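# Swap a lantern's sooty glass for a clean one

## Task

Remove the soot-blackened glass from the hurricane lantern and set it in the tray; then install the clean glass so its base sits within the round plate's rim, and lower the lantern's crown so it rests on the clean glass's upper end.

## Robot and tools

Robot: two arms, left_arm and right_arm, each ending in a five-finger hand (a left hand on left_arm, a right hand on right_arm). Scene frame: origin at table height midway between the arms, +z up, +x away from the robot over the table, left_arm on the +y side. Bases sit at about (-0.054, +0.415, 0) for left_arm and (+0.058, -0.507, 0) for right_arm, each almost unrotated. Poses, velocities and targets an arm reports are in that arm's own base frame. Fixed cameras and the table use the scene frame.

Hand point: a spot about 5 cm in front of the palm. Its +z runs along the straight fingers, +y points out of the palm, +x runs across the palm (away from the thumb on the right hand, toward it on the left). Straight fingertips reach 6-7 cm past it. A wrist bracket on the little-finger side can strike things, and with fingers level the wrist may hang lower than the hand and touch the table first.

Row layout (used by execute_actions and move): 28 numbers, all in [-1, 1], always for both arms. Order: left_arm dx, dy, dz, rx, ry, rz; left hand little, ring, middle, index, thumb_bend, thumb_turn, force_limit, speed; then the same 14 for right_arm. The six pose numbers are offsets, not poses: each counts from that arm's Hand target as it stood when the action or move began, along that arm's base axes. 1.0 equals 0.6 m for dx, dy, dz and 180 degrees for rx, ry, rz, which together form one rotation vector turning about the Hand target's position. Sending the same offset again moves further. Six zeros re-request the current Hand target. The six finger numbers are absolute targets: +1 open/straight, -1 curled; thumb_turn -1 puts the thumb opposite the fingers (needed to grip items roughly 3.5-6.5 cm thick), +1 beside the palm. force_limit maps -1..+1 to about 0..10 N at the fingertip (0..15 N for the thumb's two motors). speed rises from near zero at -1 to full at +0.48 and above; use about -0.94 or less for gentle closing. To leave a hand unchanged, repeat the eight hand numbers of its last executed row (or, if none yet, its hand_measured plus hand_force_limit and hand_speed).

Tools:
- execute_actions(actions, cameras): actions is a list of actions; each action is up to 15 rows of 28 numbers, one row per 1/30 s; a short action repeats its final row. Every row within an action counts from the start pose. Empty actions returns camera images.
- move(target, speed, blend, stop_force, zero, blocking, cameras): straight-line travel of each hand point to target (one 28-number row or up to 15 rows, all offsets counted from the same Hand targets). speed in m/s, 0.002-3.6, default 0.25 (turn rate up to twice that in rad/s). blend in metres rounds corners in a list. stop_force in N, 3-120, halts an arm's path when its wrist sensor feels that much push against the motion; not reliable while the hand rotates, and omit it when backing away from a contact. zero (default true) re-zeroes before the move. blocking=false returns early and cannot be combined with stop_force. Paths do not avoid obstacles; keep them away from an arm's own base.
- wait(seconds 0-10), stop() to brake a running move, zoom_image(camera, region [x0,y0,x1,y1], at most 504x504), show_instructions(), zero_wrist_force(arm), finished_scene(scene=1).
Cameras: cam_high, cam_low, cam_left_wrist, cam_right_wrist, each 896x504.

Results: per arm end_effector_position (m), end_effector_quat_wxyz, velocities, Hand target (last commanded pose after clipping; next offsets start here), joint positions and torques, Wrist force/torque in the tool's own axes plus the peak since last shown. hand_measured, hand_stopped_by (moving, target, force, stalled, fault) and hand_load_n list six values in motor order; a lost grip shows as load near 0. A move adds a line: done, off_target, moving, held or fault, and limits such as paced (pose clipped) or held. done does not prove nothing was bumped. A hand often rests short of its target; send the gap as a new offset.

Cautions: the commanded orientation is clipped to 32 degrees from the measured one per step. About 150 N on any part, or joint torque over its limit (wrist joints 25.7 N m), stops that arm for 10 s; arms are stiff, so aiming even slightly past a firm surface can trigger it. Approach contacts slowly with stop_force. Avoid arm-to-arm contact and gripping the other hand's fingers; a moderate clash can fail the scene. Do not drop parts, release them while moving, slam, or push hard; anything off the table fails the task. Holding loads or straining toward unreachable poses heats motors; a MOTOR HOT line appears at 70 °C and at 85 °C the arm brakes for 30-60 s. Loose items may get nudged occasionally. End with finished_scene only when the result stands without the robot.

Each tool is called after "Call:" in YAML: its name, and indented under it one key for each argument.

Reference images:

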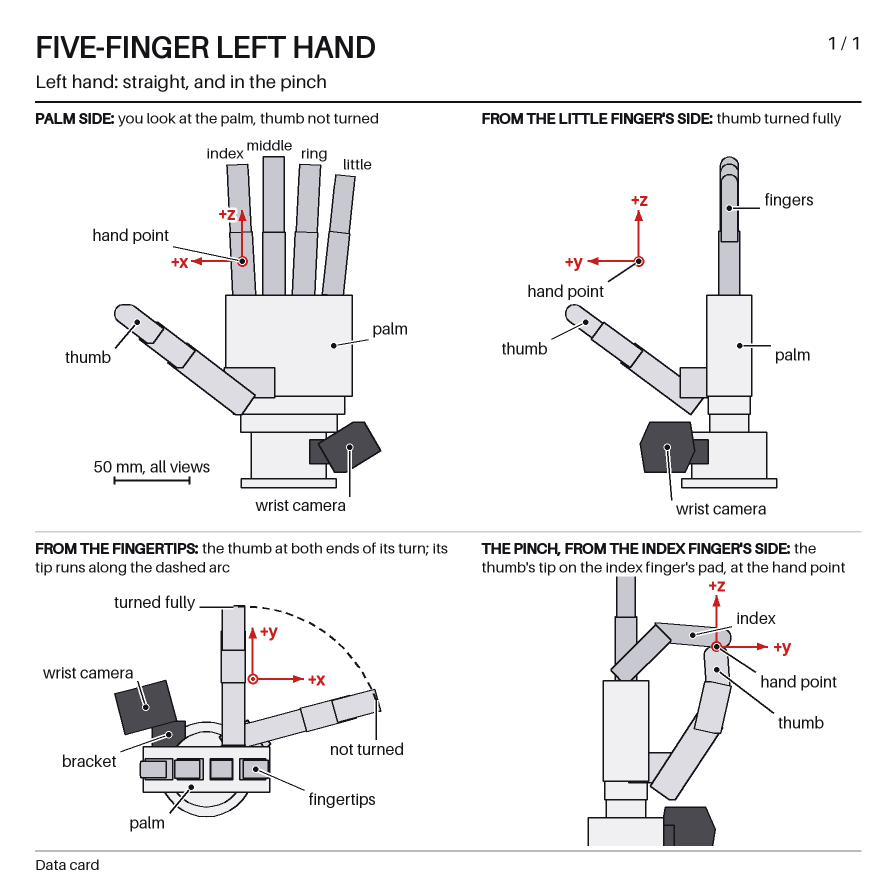

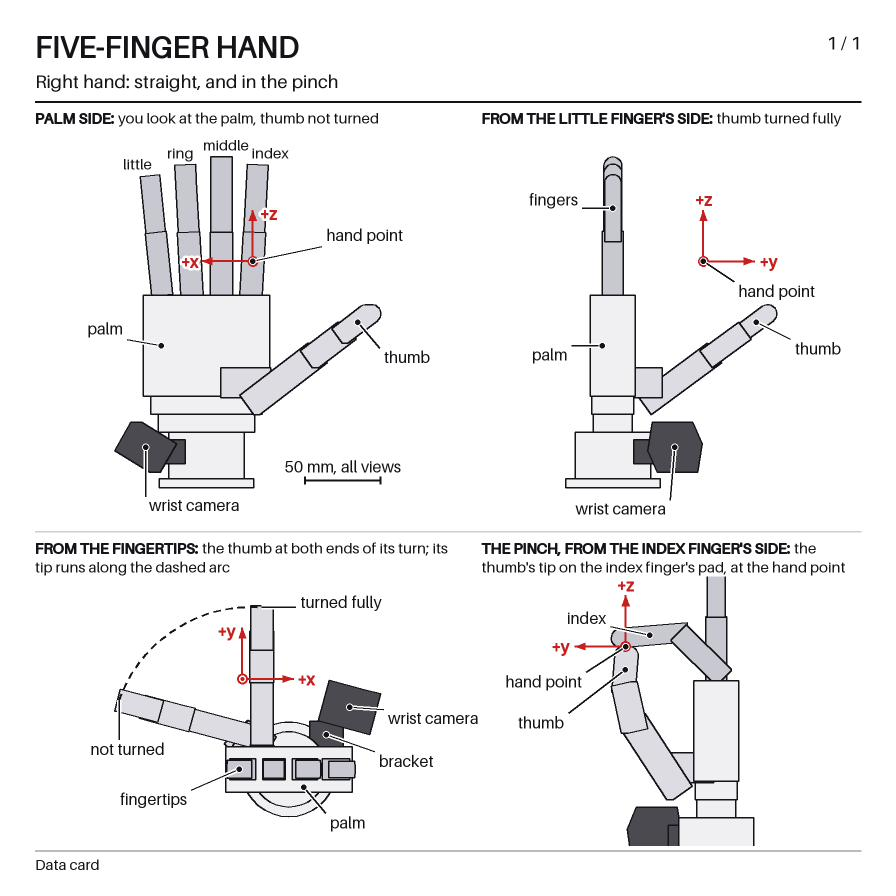

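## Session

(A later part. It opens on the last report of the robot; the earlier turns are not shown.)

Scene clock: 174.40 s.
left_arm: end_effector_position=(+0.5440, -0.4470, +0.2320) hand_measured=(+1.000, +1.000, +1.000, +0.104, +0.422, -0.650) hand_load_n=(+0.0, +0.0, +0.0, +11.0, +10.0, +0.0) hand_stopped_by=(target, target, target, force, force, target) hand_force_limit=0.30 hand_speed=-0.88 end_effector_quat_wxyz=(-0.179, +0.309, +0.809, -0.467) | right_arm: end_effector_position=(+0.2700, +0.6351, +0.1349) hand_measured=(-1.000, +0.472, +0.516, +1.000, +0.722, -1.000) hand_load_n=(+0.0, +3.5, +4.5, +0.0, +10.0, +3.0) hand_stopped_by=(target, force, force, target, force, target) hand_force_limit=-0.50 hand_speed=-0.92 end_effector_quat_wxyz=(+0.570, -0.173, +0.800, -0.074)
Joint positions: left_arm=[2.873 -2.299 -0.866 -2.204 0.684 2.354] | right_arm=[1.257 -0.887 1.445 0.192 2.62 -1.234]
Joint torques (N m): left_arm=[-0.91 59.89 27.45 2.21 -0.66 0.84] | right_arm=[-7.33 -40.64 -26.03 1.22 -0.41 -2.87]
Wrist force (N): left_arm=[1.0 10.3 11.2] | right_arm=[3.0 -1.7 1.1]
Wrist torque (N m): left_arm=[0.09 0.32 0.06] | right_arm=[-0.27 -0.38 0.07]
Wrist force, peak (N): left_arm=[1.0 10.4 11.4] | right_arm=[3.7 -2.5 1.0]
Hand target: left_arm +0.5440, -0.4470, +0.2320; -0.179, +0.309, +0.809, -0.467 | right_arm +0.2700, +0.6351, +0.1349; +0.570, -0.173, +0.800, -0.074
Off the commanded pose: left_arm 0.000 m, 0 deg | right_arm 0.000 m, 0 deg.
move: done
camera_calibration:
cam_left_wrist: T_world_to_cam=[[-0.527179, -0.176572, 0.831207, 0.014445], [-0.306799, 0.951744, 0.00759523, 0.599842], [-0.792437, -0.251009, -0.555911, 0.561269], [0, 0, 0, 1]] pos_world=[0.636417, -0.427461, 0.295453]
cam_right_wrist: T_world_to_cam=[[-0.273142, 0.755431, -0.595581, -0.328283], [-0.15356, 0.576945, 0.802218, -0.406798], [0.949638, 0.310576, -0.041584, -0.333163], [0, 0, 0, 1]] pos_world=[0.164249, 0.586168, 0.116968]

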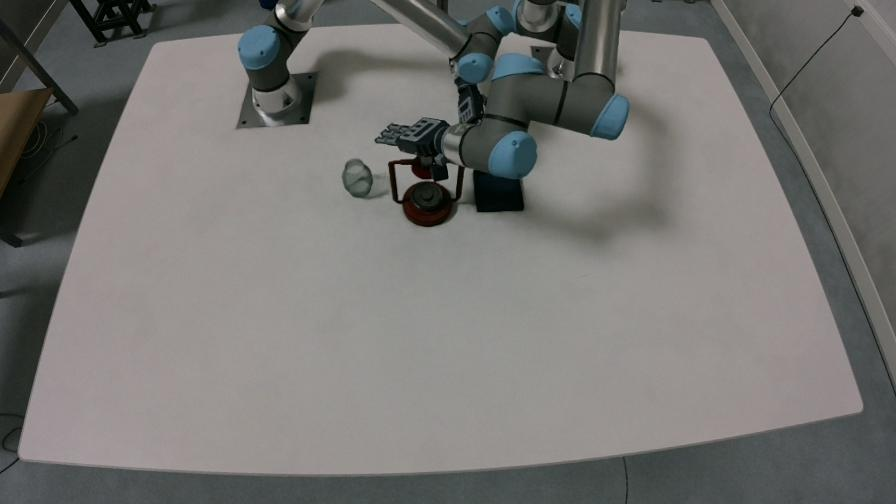

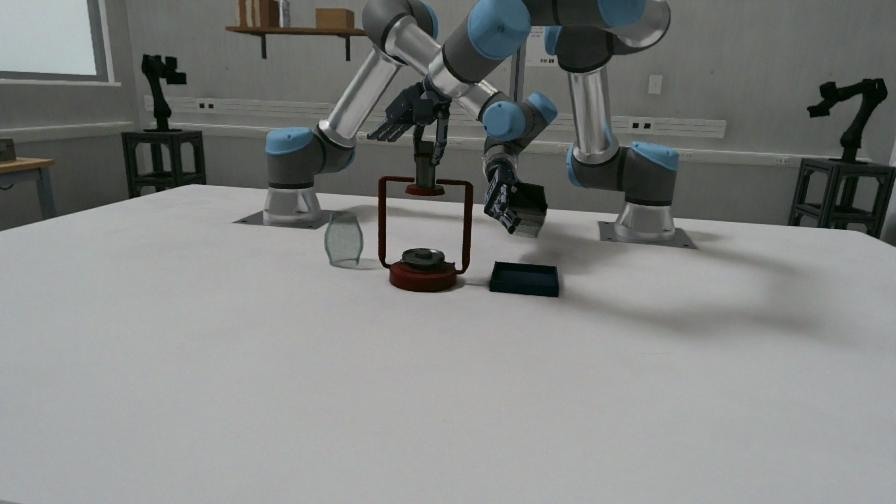

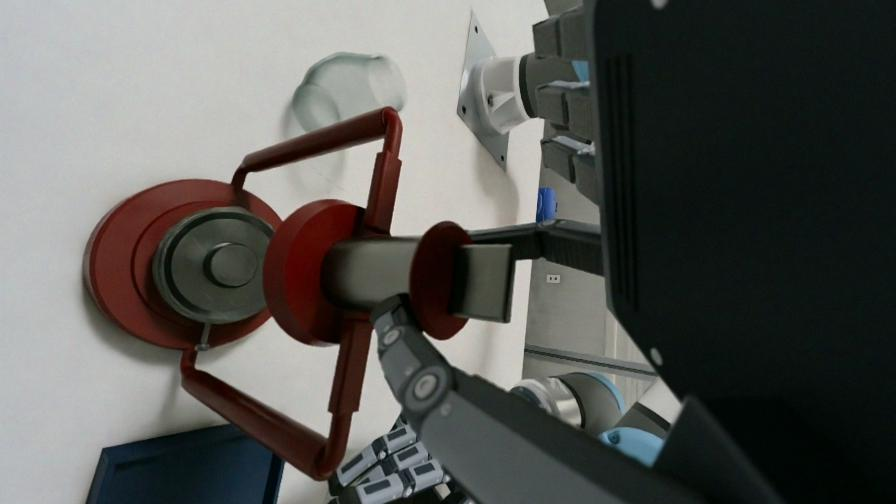

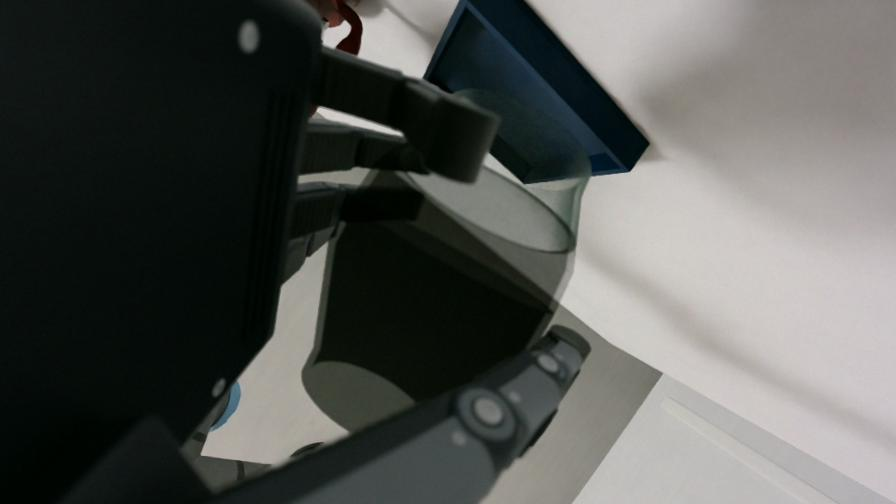

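Call:
move:
  target:
    - [0,0,0,0,0,0,1,1,1,-0.3,-0.2,-0.65,0.3,-0.88,0.15,0.0215,-0.01,0.0312,0.0027,-0.0114,-1,0.2,0.1,1,0.1,-1,-0.5,-0.92]
  speed: 0.1
  cameras: ["cam_high","cam_low","cam_left_wrist","cam_right_wrist"]

Call:
zoom_image:
  camera: "cam_low"
  region: [450, 180, 600, 320]

Call:
zoom_image:
  camera: "cam_high"
  region: [400, 100, 560, 240]

Scene clock: 177.57 s.
left_arm: end_effector_position=(+0.5440, -0.4470, +0.2320) hand_measured=(+1.000, +1.000, +1.000, +0.104, +0.422, -0.650) hand_load_n=(+0.0, +0.0, -0.5, +10.5, +10.0, +0.0) hand_stopped_by=(target, target, target, force, force, target) hand_force_limit=0.30 hand_speed=-0.88 end_effector_quat_wxyz=(-0.179, +0.309, +0.809, -0.467) | right_arm: end_effector_position=(+0.3600, +0.6480, +0.1289) hand_measured=(-1.000, +0.472, +0.516, +1.000, +0.722, -1.000) hand_load_n=(+0.0, +3.5, +4.5, +0.0, +10.0, +3.0) hand_stopped_by=(target, force, force, target, force, target) hand_force_limit=-0.50 hand_speed=-0.92 end_effector_quat_wxyz=(+0.573, -0.131, +0.808, -0.045)
Joint positions: left_arm=[2.873 -2.299 -0.866 -2.204 0.684 2.354] | right_arm=[1.118 -0.848 1.385 0.078 2.512 -1.291]
Joint torques (N m): left_arm=[-0.82 60.3 27.33 2.03 -0.77 0.83] | right_arm=[8.8 -55.03 -12.19 1.94 2.01 2.1]
Wrist force (N): left_arm=[1.0 10.1 11.2] | right_arm=[2.8 -2.1 0.9]
Wrist torque (N m): left_arm=[0.06 0.31 0.07] | right_arm=[-0.33 -0.35 0.10]
Wrist force, peak (N): left_arm=[1.0 10.4 11.3] | right_arm=[3.0 -2.2 1.4]
Hand target: left_arm +0.5440, -0.4470, +0.2320; -0.179, +0.309, +0.809, -0.467 | right_arm +0.3600, +0.6480, +0.1289; +0.573, -0.131, +0.808, -0.044
Off the commanded pose: left_arm 0.000 m, 0 deg | right_arm 0.000 m, 0 deg.
move: done
camera_calibration:
cam_left_wrist: T_world_to_cam=[[-0.527179, -0.176572, 0.831207, 0.014445], [-0.306799, 0.951744, 0.00759523, 0.599842], [-0.792437, -0.251009, -0.555911, 0.561269], [0, 0, 0, 1]] pos_world=[0.636417, -0.427461, 0.295453]
cam_right_wrist: T_world_to_cam=[[-0.249722, 0.81909, -0.51646, -0.377009], [-0.127188, 0.500991, 0.856055, -0.362745], [0.959928, 0.279463, -0.0209297, -0.409159], [0, 0, 0, 1]] pos_world=[0.252479, 0.604882, 0.107256]

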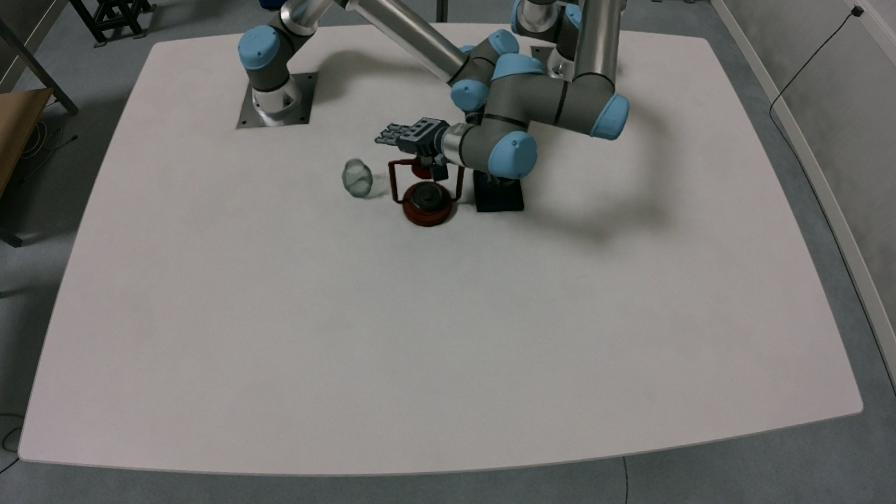

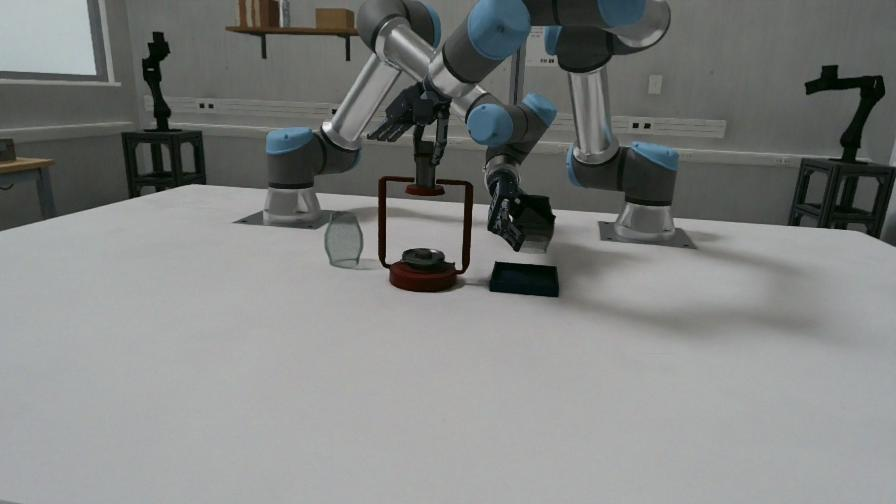

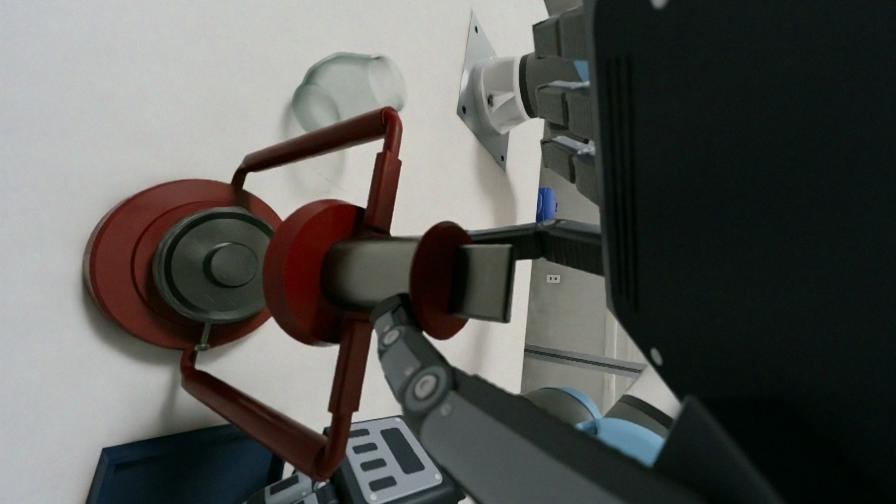

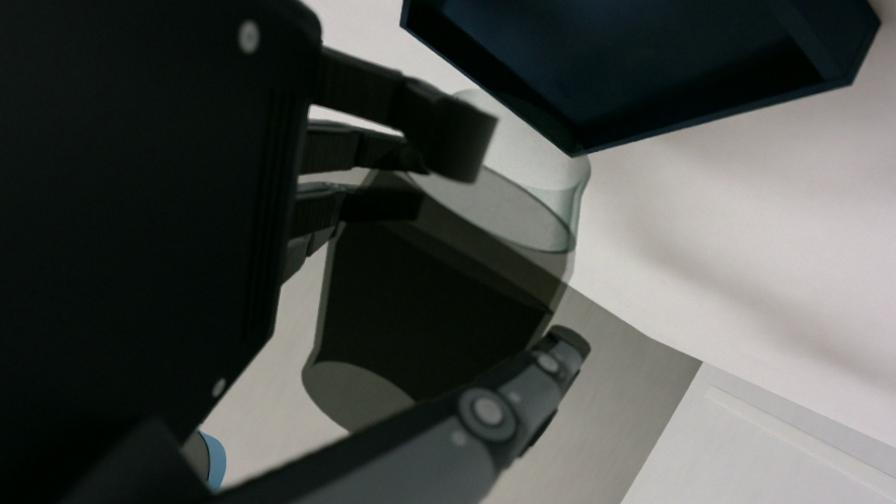

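Scaled by 3.360 from the camera's 896x504 image, which has a finer 1280x720 frame.

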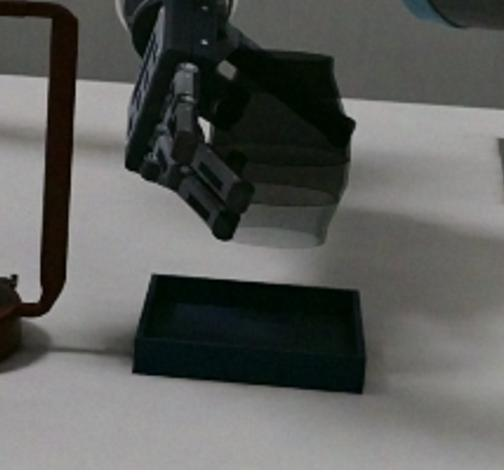

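Scaled by 3.150 from the camera's 896x504 image, which has a finer 1280x720 frame.

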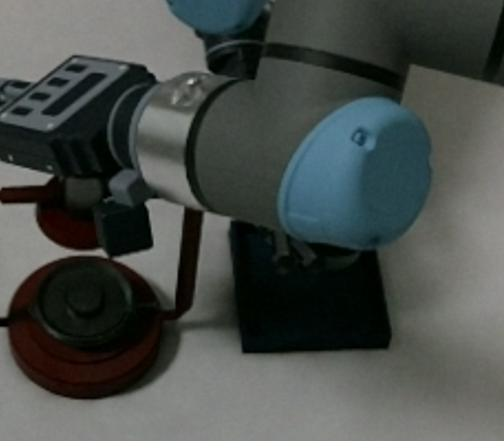

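Call:
move:
  target:
    - [0,0,0,0,0,0,1,1,1,-0.3,-0.2,-0.65,0.3,-0.88,0.0433,-0.0083,-0.012,0,0,0,-1,0.2,0.1,1,0.1,-1,-0.5,-0.92]
    - [0,0,0,0,0,0,1,1,1,-0.3,-0.2,-0.65,0.3,-0.88,0.0433,-0.0083,-0.0648,0,0,0,-1,0.2,0.1,1,0.1,-1,-0.5,-0.92]
  speed: 0.06
  cameras: ["cam_low","cam_left_wrist","cam_right_wrist"]

Call:
zoom_image:
  camera: "cam_low"
  region: [450, 180, 600, 320]

Scene clock: 179.63 s.
left_arm: end_effector_position=(+0.5440, -0.4470, +0.2320) hand_measured=(+1.000, +1.000, +1.000, +0.104, +0.422, -0.650) hand_load_n=(+0.0, +0.0, +0.0, +10.5, +10.5, +0.5) hand_stopped_by=(target, target, target, force, force, target) hand_force_limit=0.30 hand_speed=-0.88 end_effector_quat_wxyz=(-0.179, +0.309, +0.809, -0.467) | right_arm: end_effector_position=(+0.3860, +0.6429, +0.0899) hand_measured=(-1.000, +0.472, +0.516, +1.000, +0.722, -1.000) hand_load_n=(+0.0, +3.5, +4.5, +0.0, +10.0, +2.5) hand_stopped_by=(target, force, force, target, force, target) hand_force_limit=-0.50 hand_speed=-0.92 end_effector_quat_wxyz=(+0.573, -0.131, +0.808, -0.044)
Joint positions: left_arm=[2.873 -2.299 -0.866 -2.204 0.684 2.354] | right_arm=[1.072 -0.803 1.412 -0.028 2.475 -1.332]
Joint torques (N m): left_arm=[-1.13 60.41 27.39 1.99 -0.81 0.88] | right_arm=[8.68 -56.18 -25.2 1.85 1.09 -0.99]
Wrist force (N): left_arm=[1.0 10.3 11.2] | right_arm=[3.0 -2.0 0.9]
Wrist torque (N m): left_arm=[0.08 0.31 0.07] | right_arm=[-0.32 -0.37 -0.03]
Wrist force, peak (N): left_arm=[1.3 10.3 11.4] | right_arm=[3.8 -1.7 1.1]
Hand target: left_arm +0.5440, -0.4470, +0.2320; -0.179, +0.309, +0.809, -0.467 | right_arm +0.3860, +0.6430, +0.0901; +0.573, -0.131, +0.808, -0.044
Off the commanded pose: left_arm 0.000 m, 0 deg | right_arm 0.000 m, 0 deg.
move: done
camera_calibration:
cam_left_wrist: T_world_to_cam=[[-0.527179, -0.176572, 0.831207, 0.014445], [-0.306799, 0.951744, 0.00759523, 0.599842], [-0.792437, -0.251009, -0.555911, 0.561269], [0, 0, 0, 1]] pos_world=[0.636417, -0.427461, 0.295453]
cam_right_wrist: T_world_to_cam=[[-0.249599, 0.819269, -0.516235, -0.38667], [-0.127027, 0.500801, 0.856191, -0.323572], [0.959981, 0.27928, -0.02093, -0.433439], [0, 0, 0, 1]] pos_world=[0.278478, 0.599882, 0.0683551]
Images, in order (width x height): cam_low 896x504, cam_left_wrist 896x504, cam_right_wrist 896x504.

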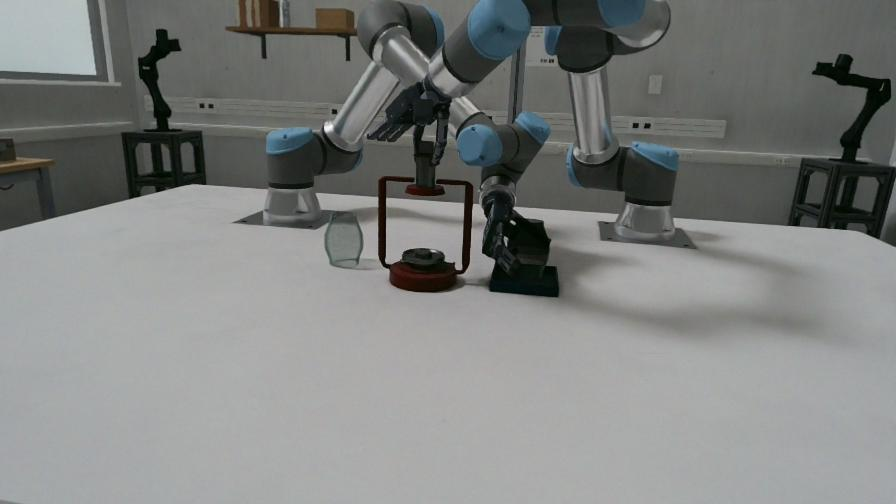

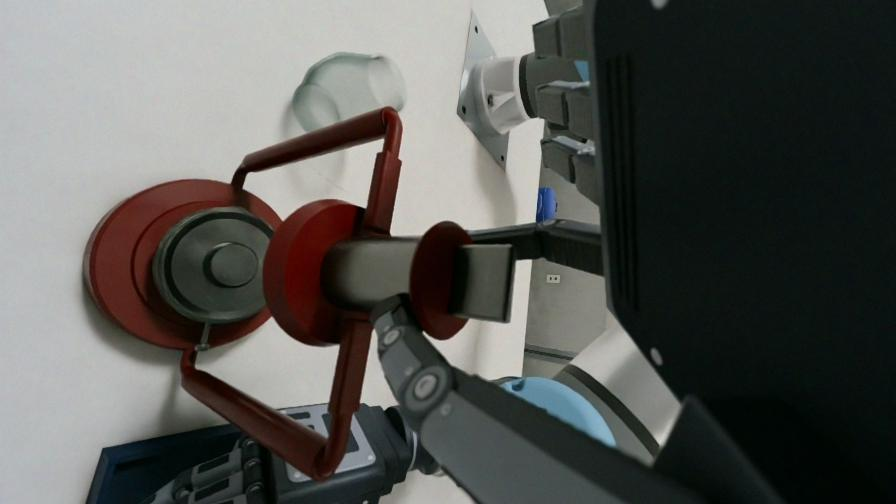

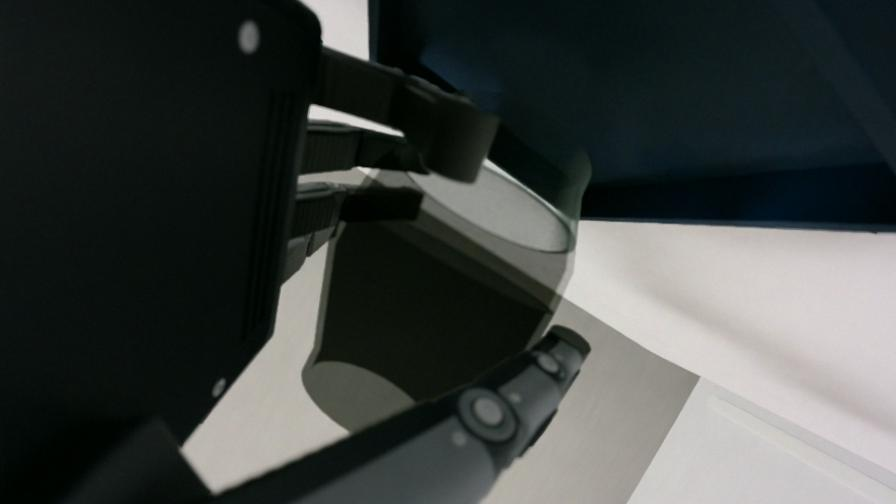

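Scaled by 3.360 from the camera's 896x504 image, which has a finer 1280x720 frame.

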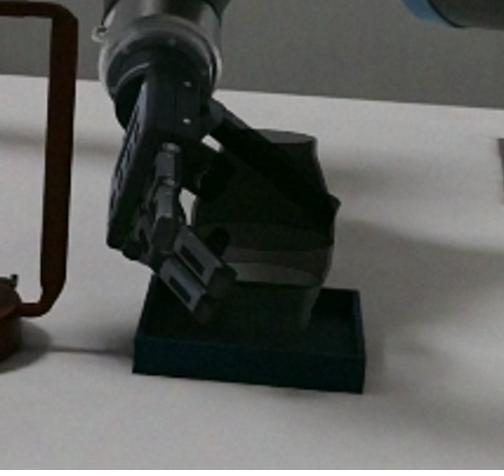

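Call:
move:
  target: [0,0,0,0,0,0,1,1,1,-0.3,-0.2,-0.65,0.3,-0.88,0,0,-0.0333,0,0,0,-1,0.2,0.1,1,0.1,-1,-0.5,-0.92]
  speed: 0.02
  stop_force: 4
  cameras: ["cam_low","cam_left_wrist","cam_right_wrist"]

Call:
zoom_image:
  camera: "cam_low"
  region: [450, 180, 600, 320]

Scene clock: 181.50 s.
left_arm: end_effector_position=(+0.5440, -0.4470, +0.2320) hand_measured=(+1.000, +1.000, +1.000, +0.104, +0.422, -0.650) hand_load_n=(+0.0, +0.0, +0.0, +10.5, +10.5, +0.0) hand_stopped_by=(target, target, target, force, force, target) hand_force_limit=0.30 hand_speed=-0.88 end_effector_quat_wxyz=(-0.179, +0.309, +0.809, -0.467) | right_arm: end_effector_position=(+0.3860, +0.6430, +0.0780) hand_measured=(-1.000, +0.472, +0.516, +1.000, +0.724, -1.000) hand_load_n=(+0.0, +1.5, +3.5, +0.0, +10.5, +3.5) hand_stopped_by=(target, force, force, target, force, target) hand_force_limit=-0.50 hand_speed=-0.92 end_effector_quat_wxyz=(+0.573, -0.131, +0.808, -0.044)
Joint positions: left_arm=[2.873 -2.299 -0.866 -2.204 0.684 2.354] | right_arm=[1.072 -0.786 1.418 -0.05 2.475 -1.332]
Joint torques (N m): left_arm=[-0.6 60.65 27.21 1.99 -0.81 0.82] | right_arm=[-5.09 -54.75 -26.24 -1.31 0.39 -2.45]
Wrist force (N): left_arm=[1.1 10.1 11.1] | right_arm=[3.9 -1.4 -4.6]
Wrist torque (N m): left_arm=[0.07 0.30 0.07] | right_arm=[-0.16 -0.01 0.00]
Wrist force, peak (N): left_arm=[1.2 10.3 11.4] | right_arm=[1.4 -2.0 -8.1]
Hand target: left_arm +0.5440, -0.4470, +0.2320; -0.179, +0.309, +0.809, -0.467 | right_arm +0.3860, +0.6430, +0.0781; +0.573, -0.131, +0.808, -0.044 (not the last commanded pose)
Off the commanded pose: left_arm 0.000 m, 0 deg | right_arm 0.008 m, 0 deg.
move: contact (right_arm)
camera_calibration:
cam_left_wrist: T_world_to_cam=[[-0.527179, -0.176572, 0.831207, 0.014445], [-0.306799, 0.951744, 0.00759523, 0.599842], [-0.792437, -0.251009, -0.555911, 0.561269], [0, 0, 0, 1]] pos_world=[0.636417, -0.427461, 0.295453]
cam_right_wrist: T_world_to_cam=[[-0.249711, 0.819253, -0.516206, -0.392856], [-0.127197, 0.500722, 0.856211, -0.31334], [0.95993, 0.279466, -0.0208291, -0.433819], [0, 0, 0, 1]] pos_world=[0.278479, 0.599982, 0.0564548]
Images, in order (width x height): cam_low 896x504, cam_left_wrist 896x504, cam_right_wrist 896x504.

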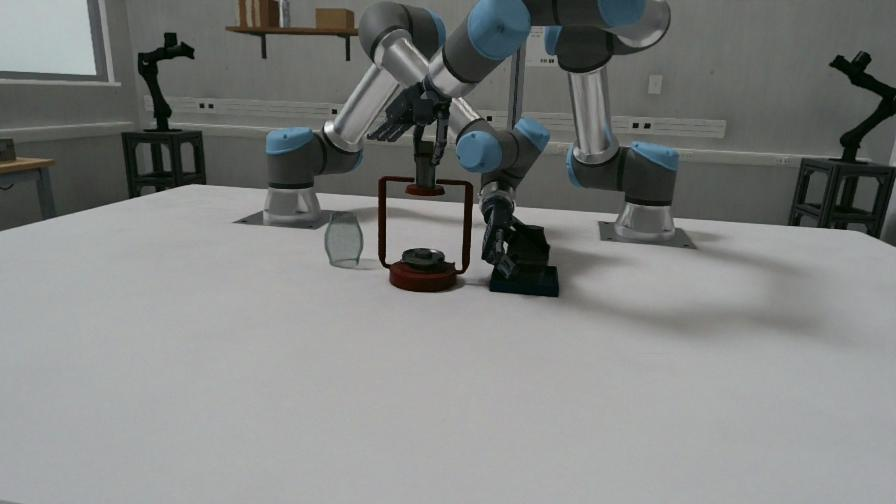

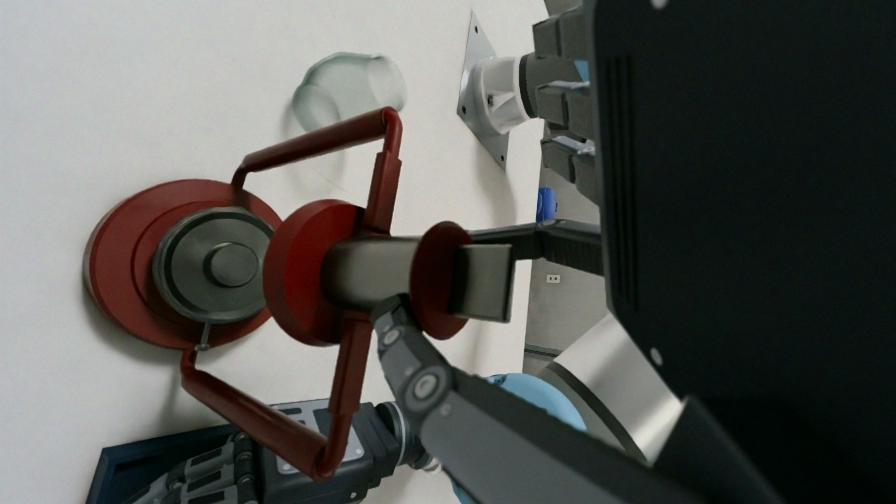

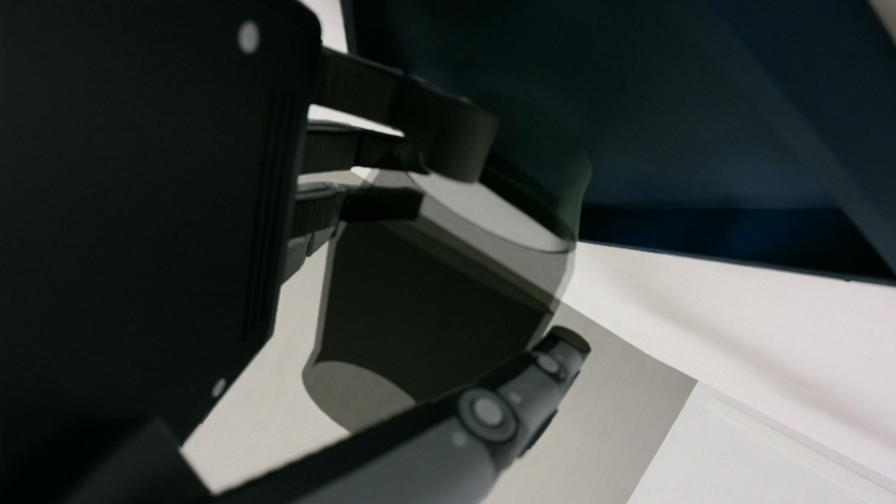

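Scaled by 3.360 from the camera's 896x504 image, which has a finer 1280x720 frame.

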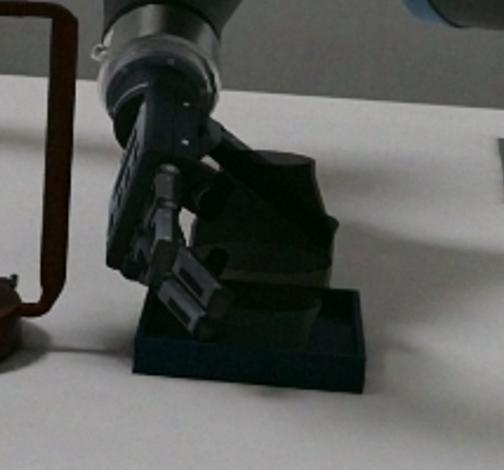

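Call:
move:
  target:
    - [0,0,0,0,0,0,1,1,1,-0.3,-0.2,-0.65,0.3,-0.88,0,0,0.0083,0,0,0,-1,0.2,0.1,1,0.1,-1,-0.5,-0.92]
    - [0,0,0,0,0,0,1,1,1,-0.3,-0.2,-0.65,0.3,-0.88,-0.0167,-0.0015,0.0083,0,0,0,-1,0.2,0.1,1,0.1,-1,-0.5,-0.92]
  speed: 0.03

Call:
move:
  target: [0,0,0,0,0,0,1,1,1,-0.3,-0.2,-0.65,0.3,-0.88,0,0,-0.025,0,0,0,-1,0.2,0.1,1,0.1,-1,-0.5,-0.92]
  speed: 0.015
  stop_force: 4
  cameras: ["cam_low","cam_left_wrist","cam_right_wrist"]

Call:
zoom_image:
  camera: "cam_low"
  region: [450, 180, 600, 320]

Scene clock: 183.43 s.
left_arm: end_effector_position=(+0.5440, -0.4470, +0.2320) hand_measured=(+1.000, +1.000, +1.000, +0.104, +0.422, -0.650) hand_load_n=(+0.0, +0.0, +0.0, +11.0, +10.5, +0.0) hand_stopped_by=(target, target, target, force, force, target) hand_force_limit=0.30 hand_speed=-0.88 end_effector_quat_wxyz=(-0.179, +0.309, +0.809, -0.467) | right_arm: end_effector_position=(+0.3758, +0.6421, +0.0831) hand_measured=(-1.000, +0.472, +0.516, +1.000, +0.724, -1.000) hand_load_n=(+0.0, +3.5, +4.5, -0.5, +10.0, +2.5) hand_stopped_by=(target, force, force, target, force, target) hand_force_limit=-0.50 hand_speed=-0.92 end_effector_quat_wxyz=(+0.573, -0.131, +0.808, -0.044)
Joint positions: left_arm=[2.873 -2.299 -0.866 -2.204 0.684 2.354] | right_arm=[1.088 -0.797 1.426 -0.036 2.487 -1.318]
Joint torques (N m): left_arm=[-0.79 60.1 27.38 1.94 -0.67 0.87] | right_arm=[-8.57 -45.22 -25.6 0.26 -0.59 -2.08]
Wrist force (N): left_arm=[1.1 10.2 11.1] | right_arm=[2.8 -1.9 0.9]
Wrist torque (N m): left_arm=[0.08 0.30 0.08] | right_arm=[-0.29 -0.34 -0.05]
Wrist force, peak (N): left_arm=[1.1 10.4 11.3] | right_arm=[4.3 -1.7 -5.0]
Hand target: left_arm +0.5440, -0.4470, +0.2320; -0.179, +0.309, +0.809, -0.467 | right_arm +0.3760, +0.6421, +0.0830; +0.573, -0.131, +0.808, -0.044
Off the commanded pose: left_arm 0.000 m, 0 deg | right_arm 0.000 m, 0 deg.
move: done

Scene clock: 185.37 s.
left_arm: end_effector_position=(+0.5440, -0.4470, +0.2320) hand_measured=(+1.000, +1.000, +1.000, +0.104, +0.422, -0.650) hand_load_n=(+0.0, +0.0, +0.0, +10.5, +10.5, +0.0) hand_stopped_by=(target, target, target, force, force, target) hand_force_limit=0.30 hand_speed=-0.88 end_effector_quat_wxyz=(-0.179, +0.309, +0.809, -0.467) | right_arm: end_effector_position=(+0.3760, +0.6421, +0.0709) hand_measured=(-1.000, +0.472, +0.516, +1.000, +0.724, -1.000) hand_load_n=(+0.0, +2.0, +4.5, +0.0, +8.5, +2.5) hand_stopped_by=(target, force, force, target, force, target) hand_force_limit=-0.50 hand_speed=-0.92 end_effector_quat_wxyz=(+0.573, -0.131, +0.808, -0.044)
Joint positions: left_arm=[2.873 -2.299 -0.866 -2.204 0.684 2.354] | right_arm=[1.087 -0.78 1.431 -0.058 2.487 -1.319]
Joint torques (N m): left_arm=[-0.67 60.85 27.39 1.97 -0.8 0.79] | right_arm=[-7.19 -55.06 -24 -0.42 -0.55 -2.56]
Wrist force (N): left_arm=[0.7 10.1 11.0] | right_arm=[0.9 -1.5 0.2]
Wrist torque (N m): left_arm=[0.06 0.36 0.05] | right_arm=[-0.27 -0.31 -0.04]
Wrist force, peak (N): left_arm=[1.1 10.4 11.3] | right_arm=[-4.7 -2.4 -1.7]
Hand target: left_arm +0.5440, -0.4470, +0.2320; -0.179, +0.309, +0.809, -0.467 | right_arm +0.3760, +0.6421, +0.0709; +0.573, -0.131, +0.808, -0.044 (not the last commanded pose)
Off the commanded pose: left_arm 0.000 m, 0 deg | right_arm 0.003 m, 0 deg.
move: contact (right_arm)
camera_calibration:
cam_left_wrist: T_world_to_cam=[[-0.527179, -0.176572, 0.831207, 0.014445], [-0.306799, 0.951744, 0.00759523, 0.599842], [-0.792437, -0.251009, -0.555911, 0.561269], [0, 0, 0, 1]] pos_world=[0.636417, -0.427461, 0.295453]
cam_right_wrist: T_world_to_cam=[[-0.24965, 0.819343, -0.516093, -0.398409], [-0.127117, 0.500627, 0.856279, -0.307964], [0.959956, 0.279374, -0.0208293, -0.42407], [0, 0, 0, 1]] pos_world=[0.268479, 0.599083, 0.0492543]
Images, in order (width x height): cam_low 896x504, cam_left_wrist 896x504, cam_right_wrist 896x504.

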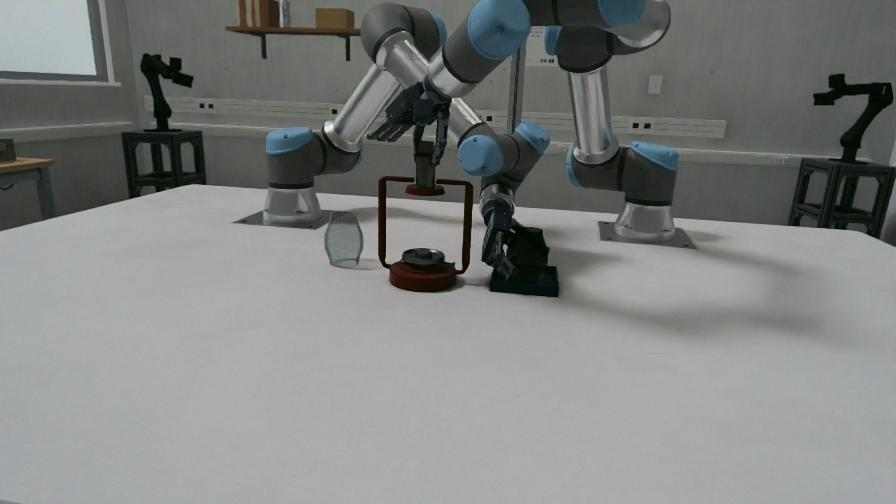

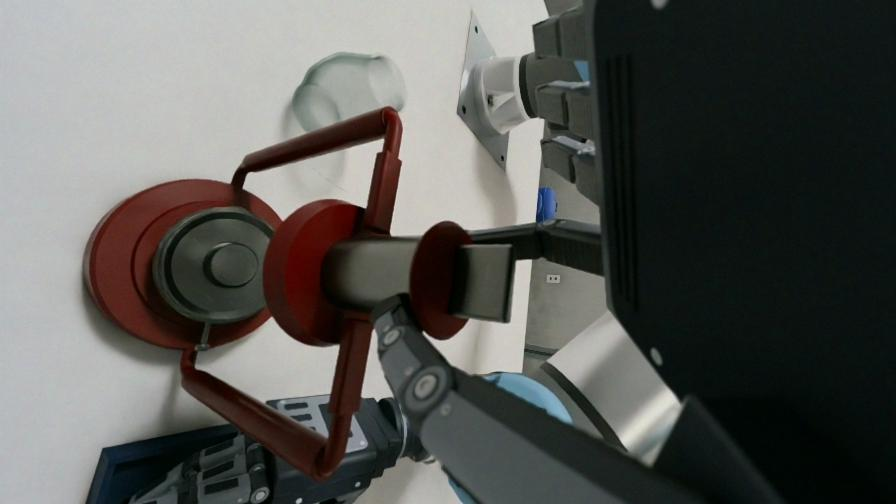

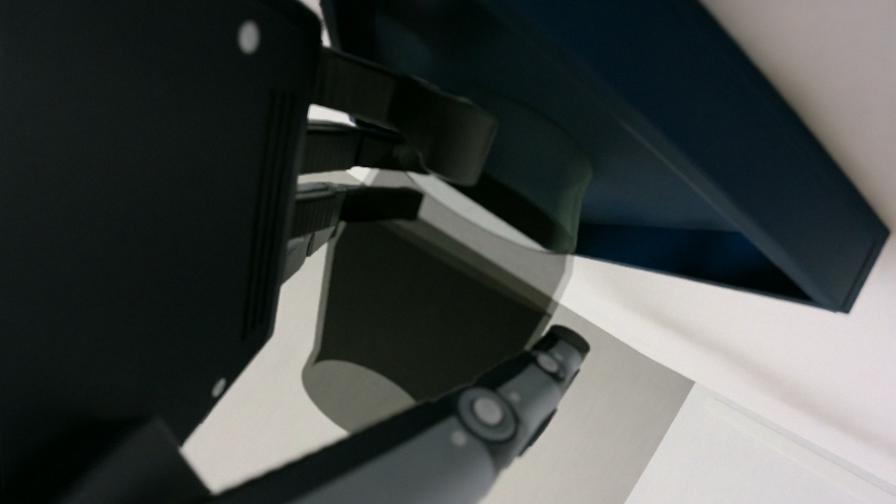

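Scaled by 3.360 from the camera's 896x504 image, which has a finer 1280x720 frame.

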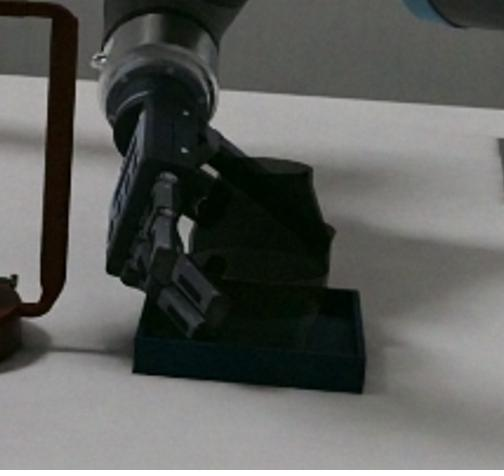

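Call:
execute_actions:
  actions:
    - [[0,0,0,0,0,0,1,1,1,-0.3,-0.2,-0.65,0.3,-0.88,0,0,0,0,0,0,-1,0.7,0.75,1,0.9,-1,-0.5,-0.88]]
    - [[0,0,0,0,0,0,1,1,1,-0.3,-0.2,-0.65,0.3,-0.88,0,0,0,0,0,0,-1,0.7,0.75,1,0.9,-1,-0.5,-0.88]]
    - [[0,0,0,0,0,0,1,1,1,-0.3,-0.2,-0.65,0.3,-0.88,0,0,0,0,0,0,-1,0.7,0.75,1,0.9,-1,-0.5,-0.88]]
  cameras: ["cam_low","cam_right_wrist"]

Call:
zoom_image:
  camera: "cam_low"
  region: [450, 180, 600, 320]

Scene clock: 187.27 s.
left_arm: end_effector_position=(+0.5440, -0.4470, +0.2320) hand_measured=(+1.000, +1.000, +1.000, +0.104, +0.422, -0.650) hand_load_n=(+0.0, +0.0, +0.0, +10.5, +10.5, +0.0) hand_stopped_by=(target, target, target, force, force, target) hand_force_limit=0.30 hand_speed=-0.88 end_effector_quat_wxyz=(-0.179, +0.309, +0.809, -0.467) | right_arm: end_effector_position=(+0.3760, +0.6421, +0.0709) hand_measured=(-1.000, +0.676, +0.750, +1.000, +0.900, -1.000) hand_load_n=(+0.0, -10.0, +0.0, +0.0, +0.0, +0.0) hand_stopped_by=(target, stalled, target, target, target, target) hand_force_limit=-0.50 hand_speed=-0.88 end_effector_quat_wxyz=(+0.573, -0.131, +0.808, -0.044)
Joint positions: left_arm=[2.873 -2.299 -0.866 -2.204 0.684 2.354] | right_arm=[1.087 -0.78 1.431 -0.059 2.487 -1.319]
Joint torques (N m): left_arm=[-0.99 60.74 27.49 1.86 -0.67 0.94] | right_arm=[-5.85 -43.04 -19.72 0.64 3.18 -1.85]
Wrist force (N): left_arm=[1.0 10.3 11.2] | right_arm=[-0.2 1.5 -15.9]
Wrist torque (N m): left_arm=[0.08 0.32 0.07] | right_arm=[0.13 0.29 0.09]
Wrist force, peak (N): left_arm=[1.0 10.3 11.3] | right_arm=[-0.3 2.0 -16.3]
Hand target: left_arm +0.5440, -0.4470, +0.2320; -0.179, +0.309, +0.809, -0.467 | right_arm +0.3760, +0.6421, +0.0709; +0.573, -0.131, +0.808, -0.044
Off the commanded pose: left_arm 0.000 m, 0 deg | right_arm 0.000 m, 0 deg.
camera_calibration:
cam_right_wrist: T_world_to_cam=[[-0.249601, 0.819357, -0.516094, -0.398431], [-0.127199, 0.500603, 0.856281, -0.307928], [0.959958, 0.279375, -0.0207293, -0.424076], [0, 0, 0, 1]] pos_world=[0.268479, 0.599083, 0.0492542]
Images, in order (width x height): cam_low 896x504, cam_right_wrist 896x504.

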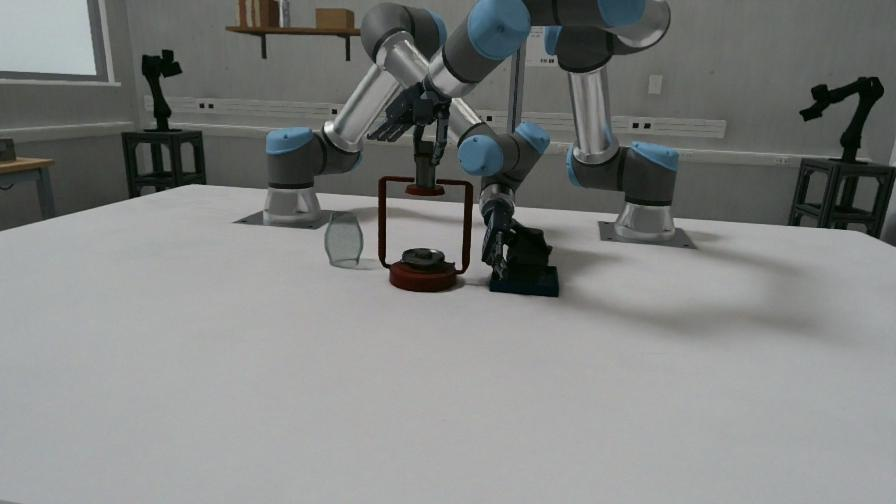

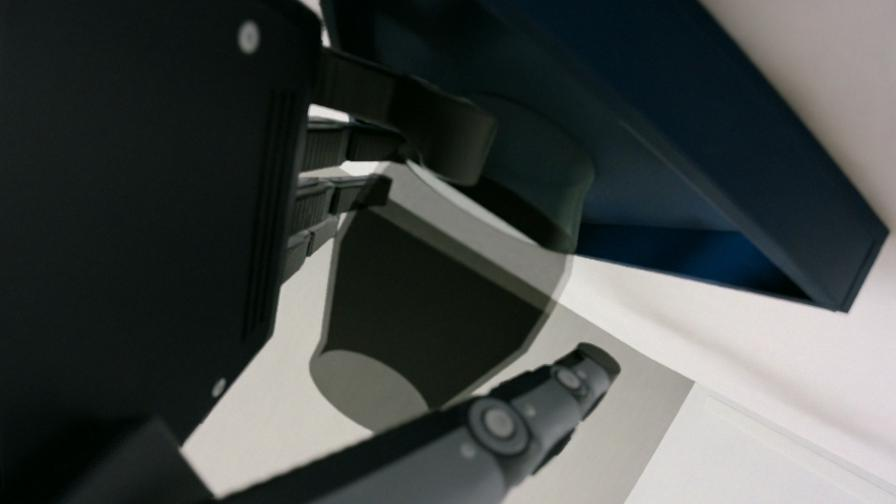

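Scaled by 3.360 from the camera's 896x504 image, which has a finer 1280x720 frame.

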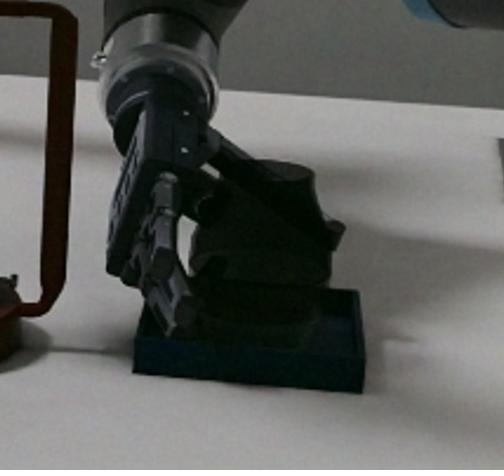

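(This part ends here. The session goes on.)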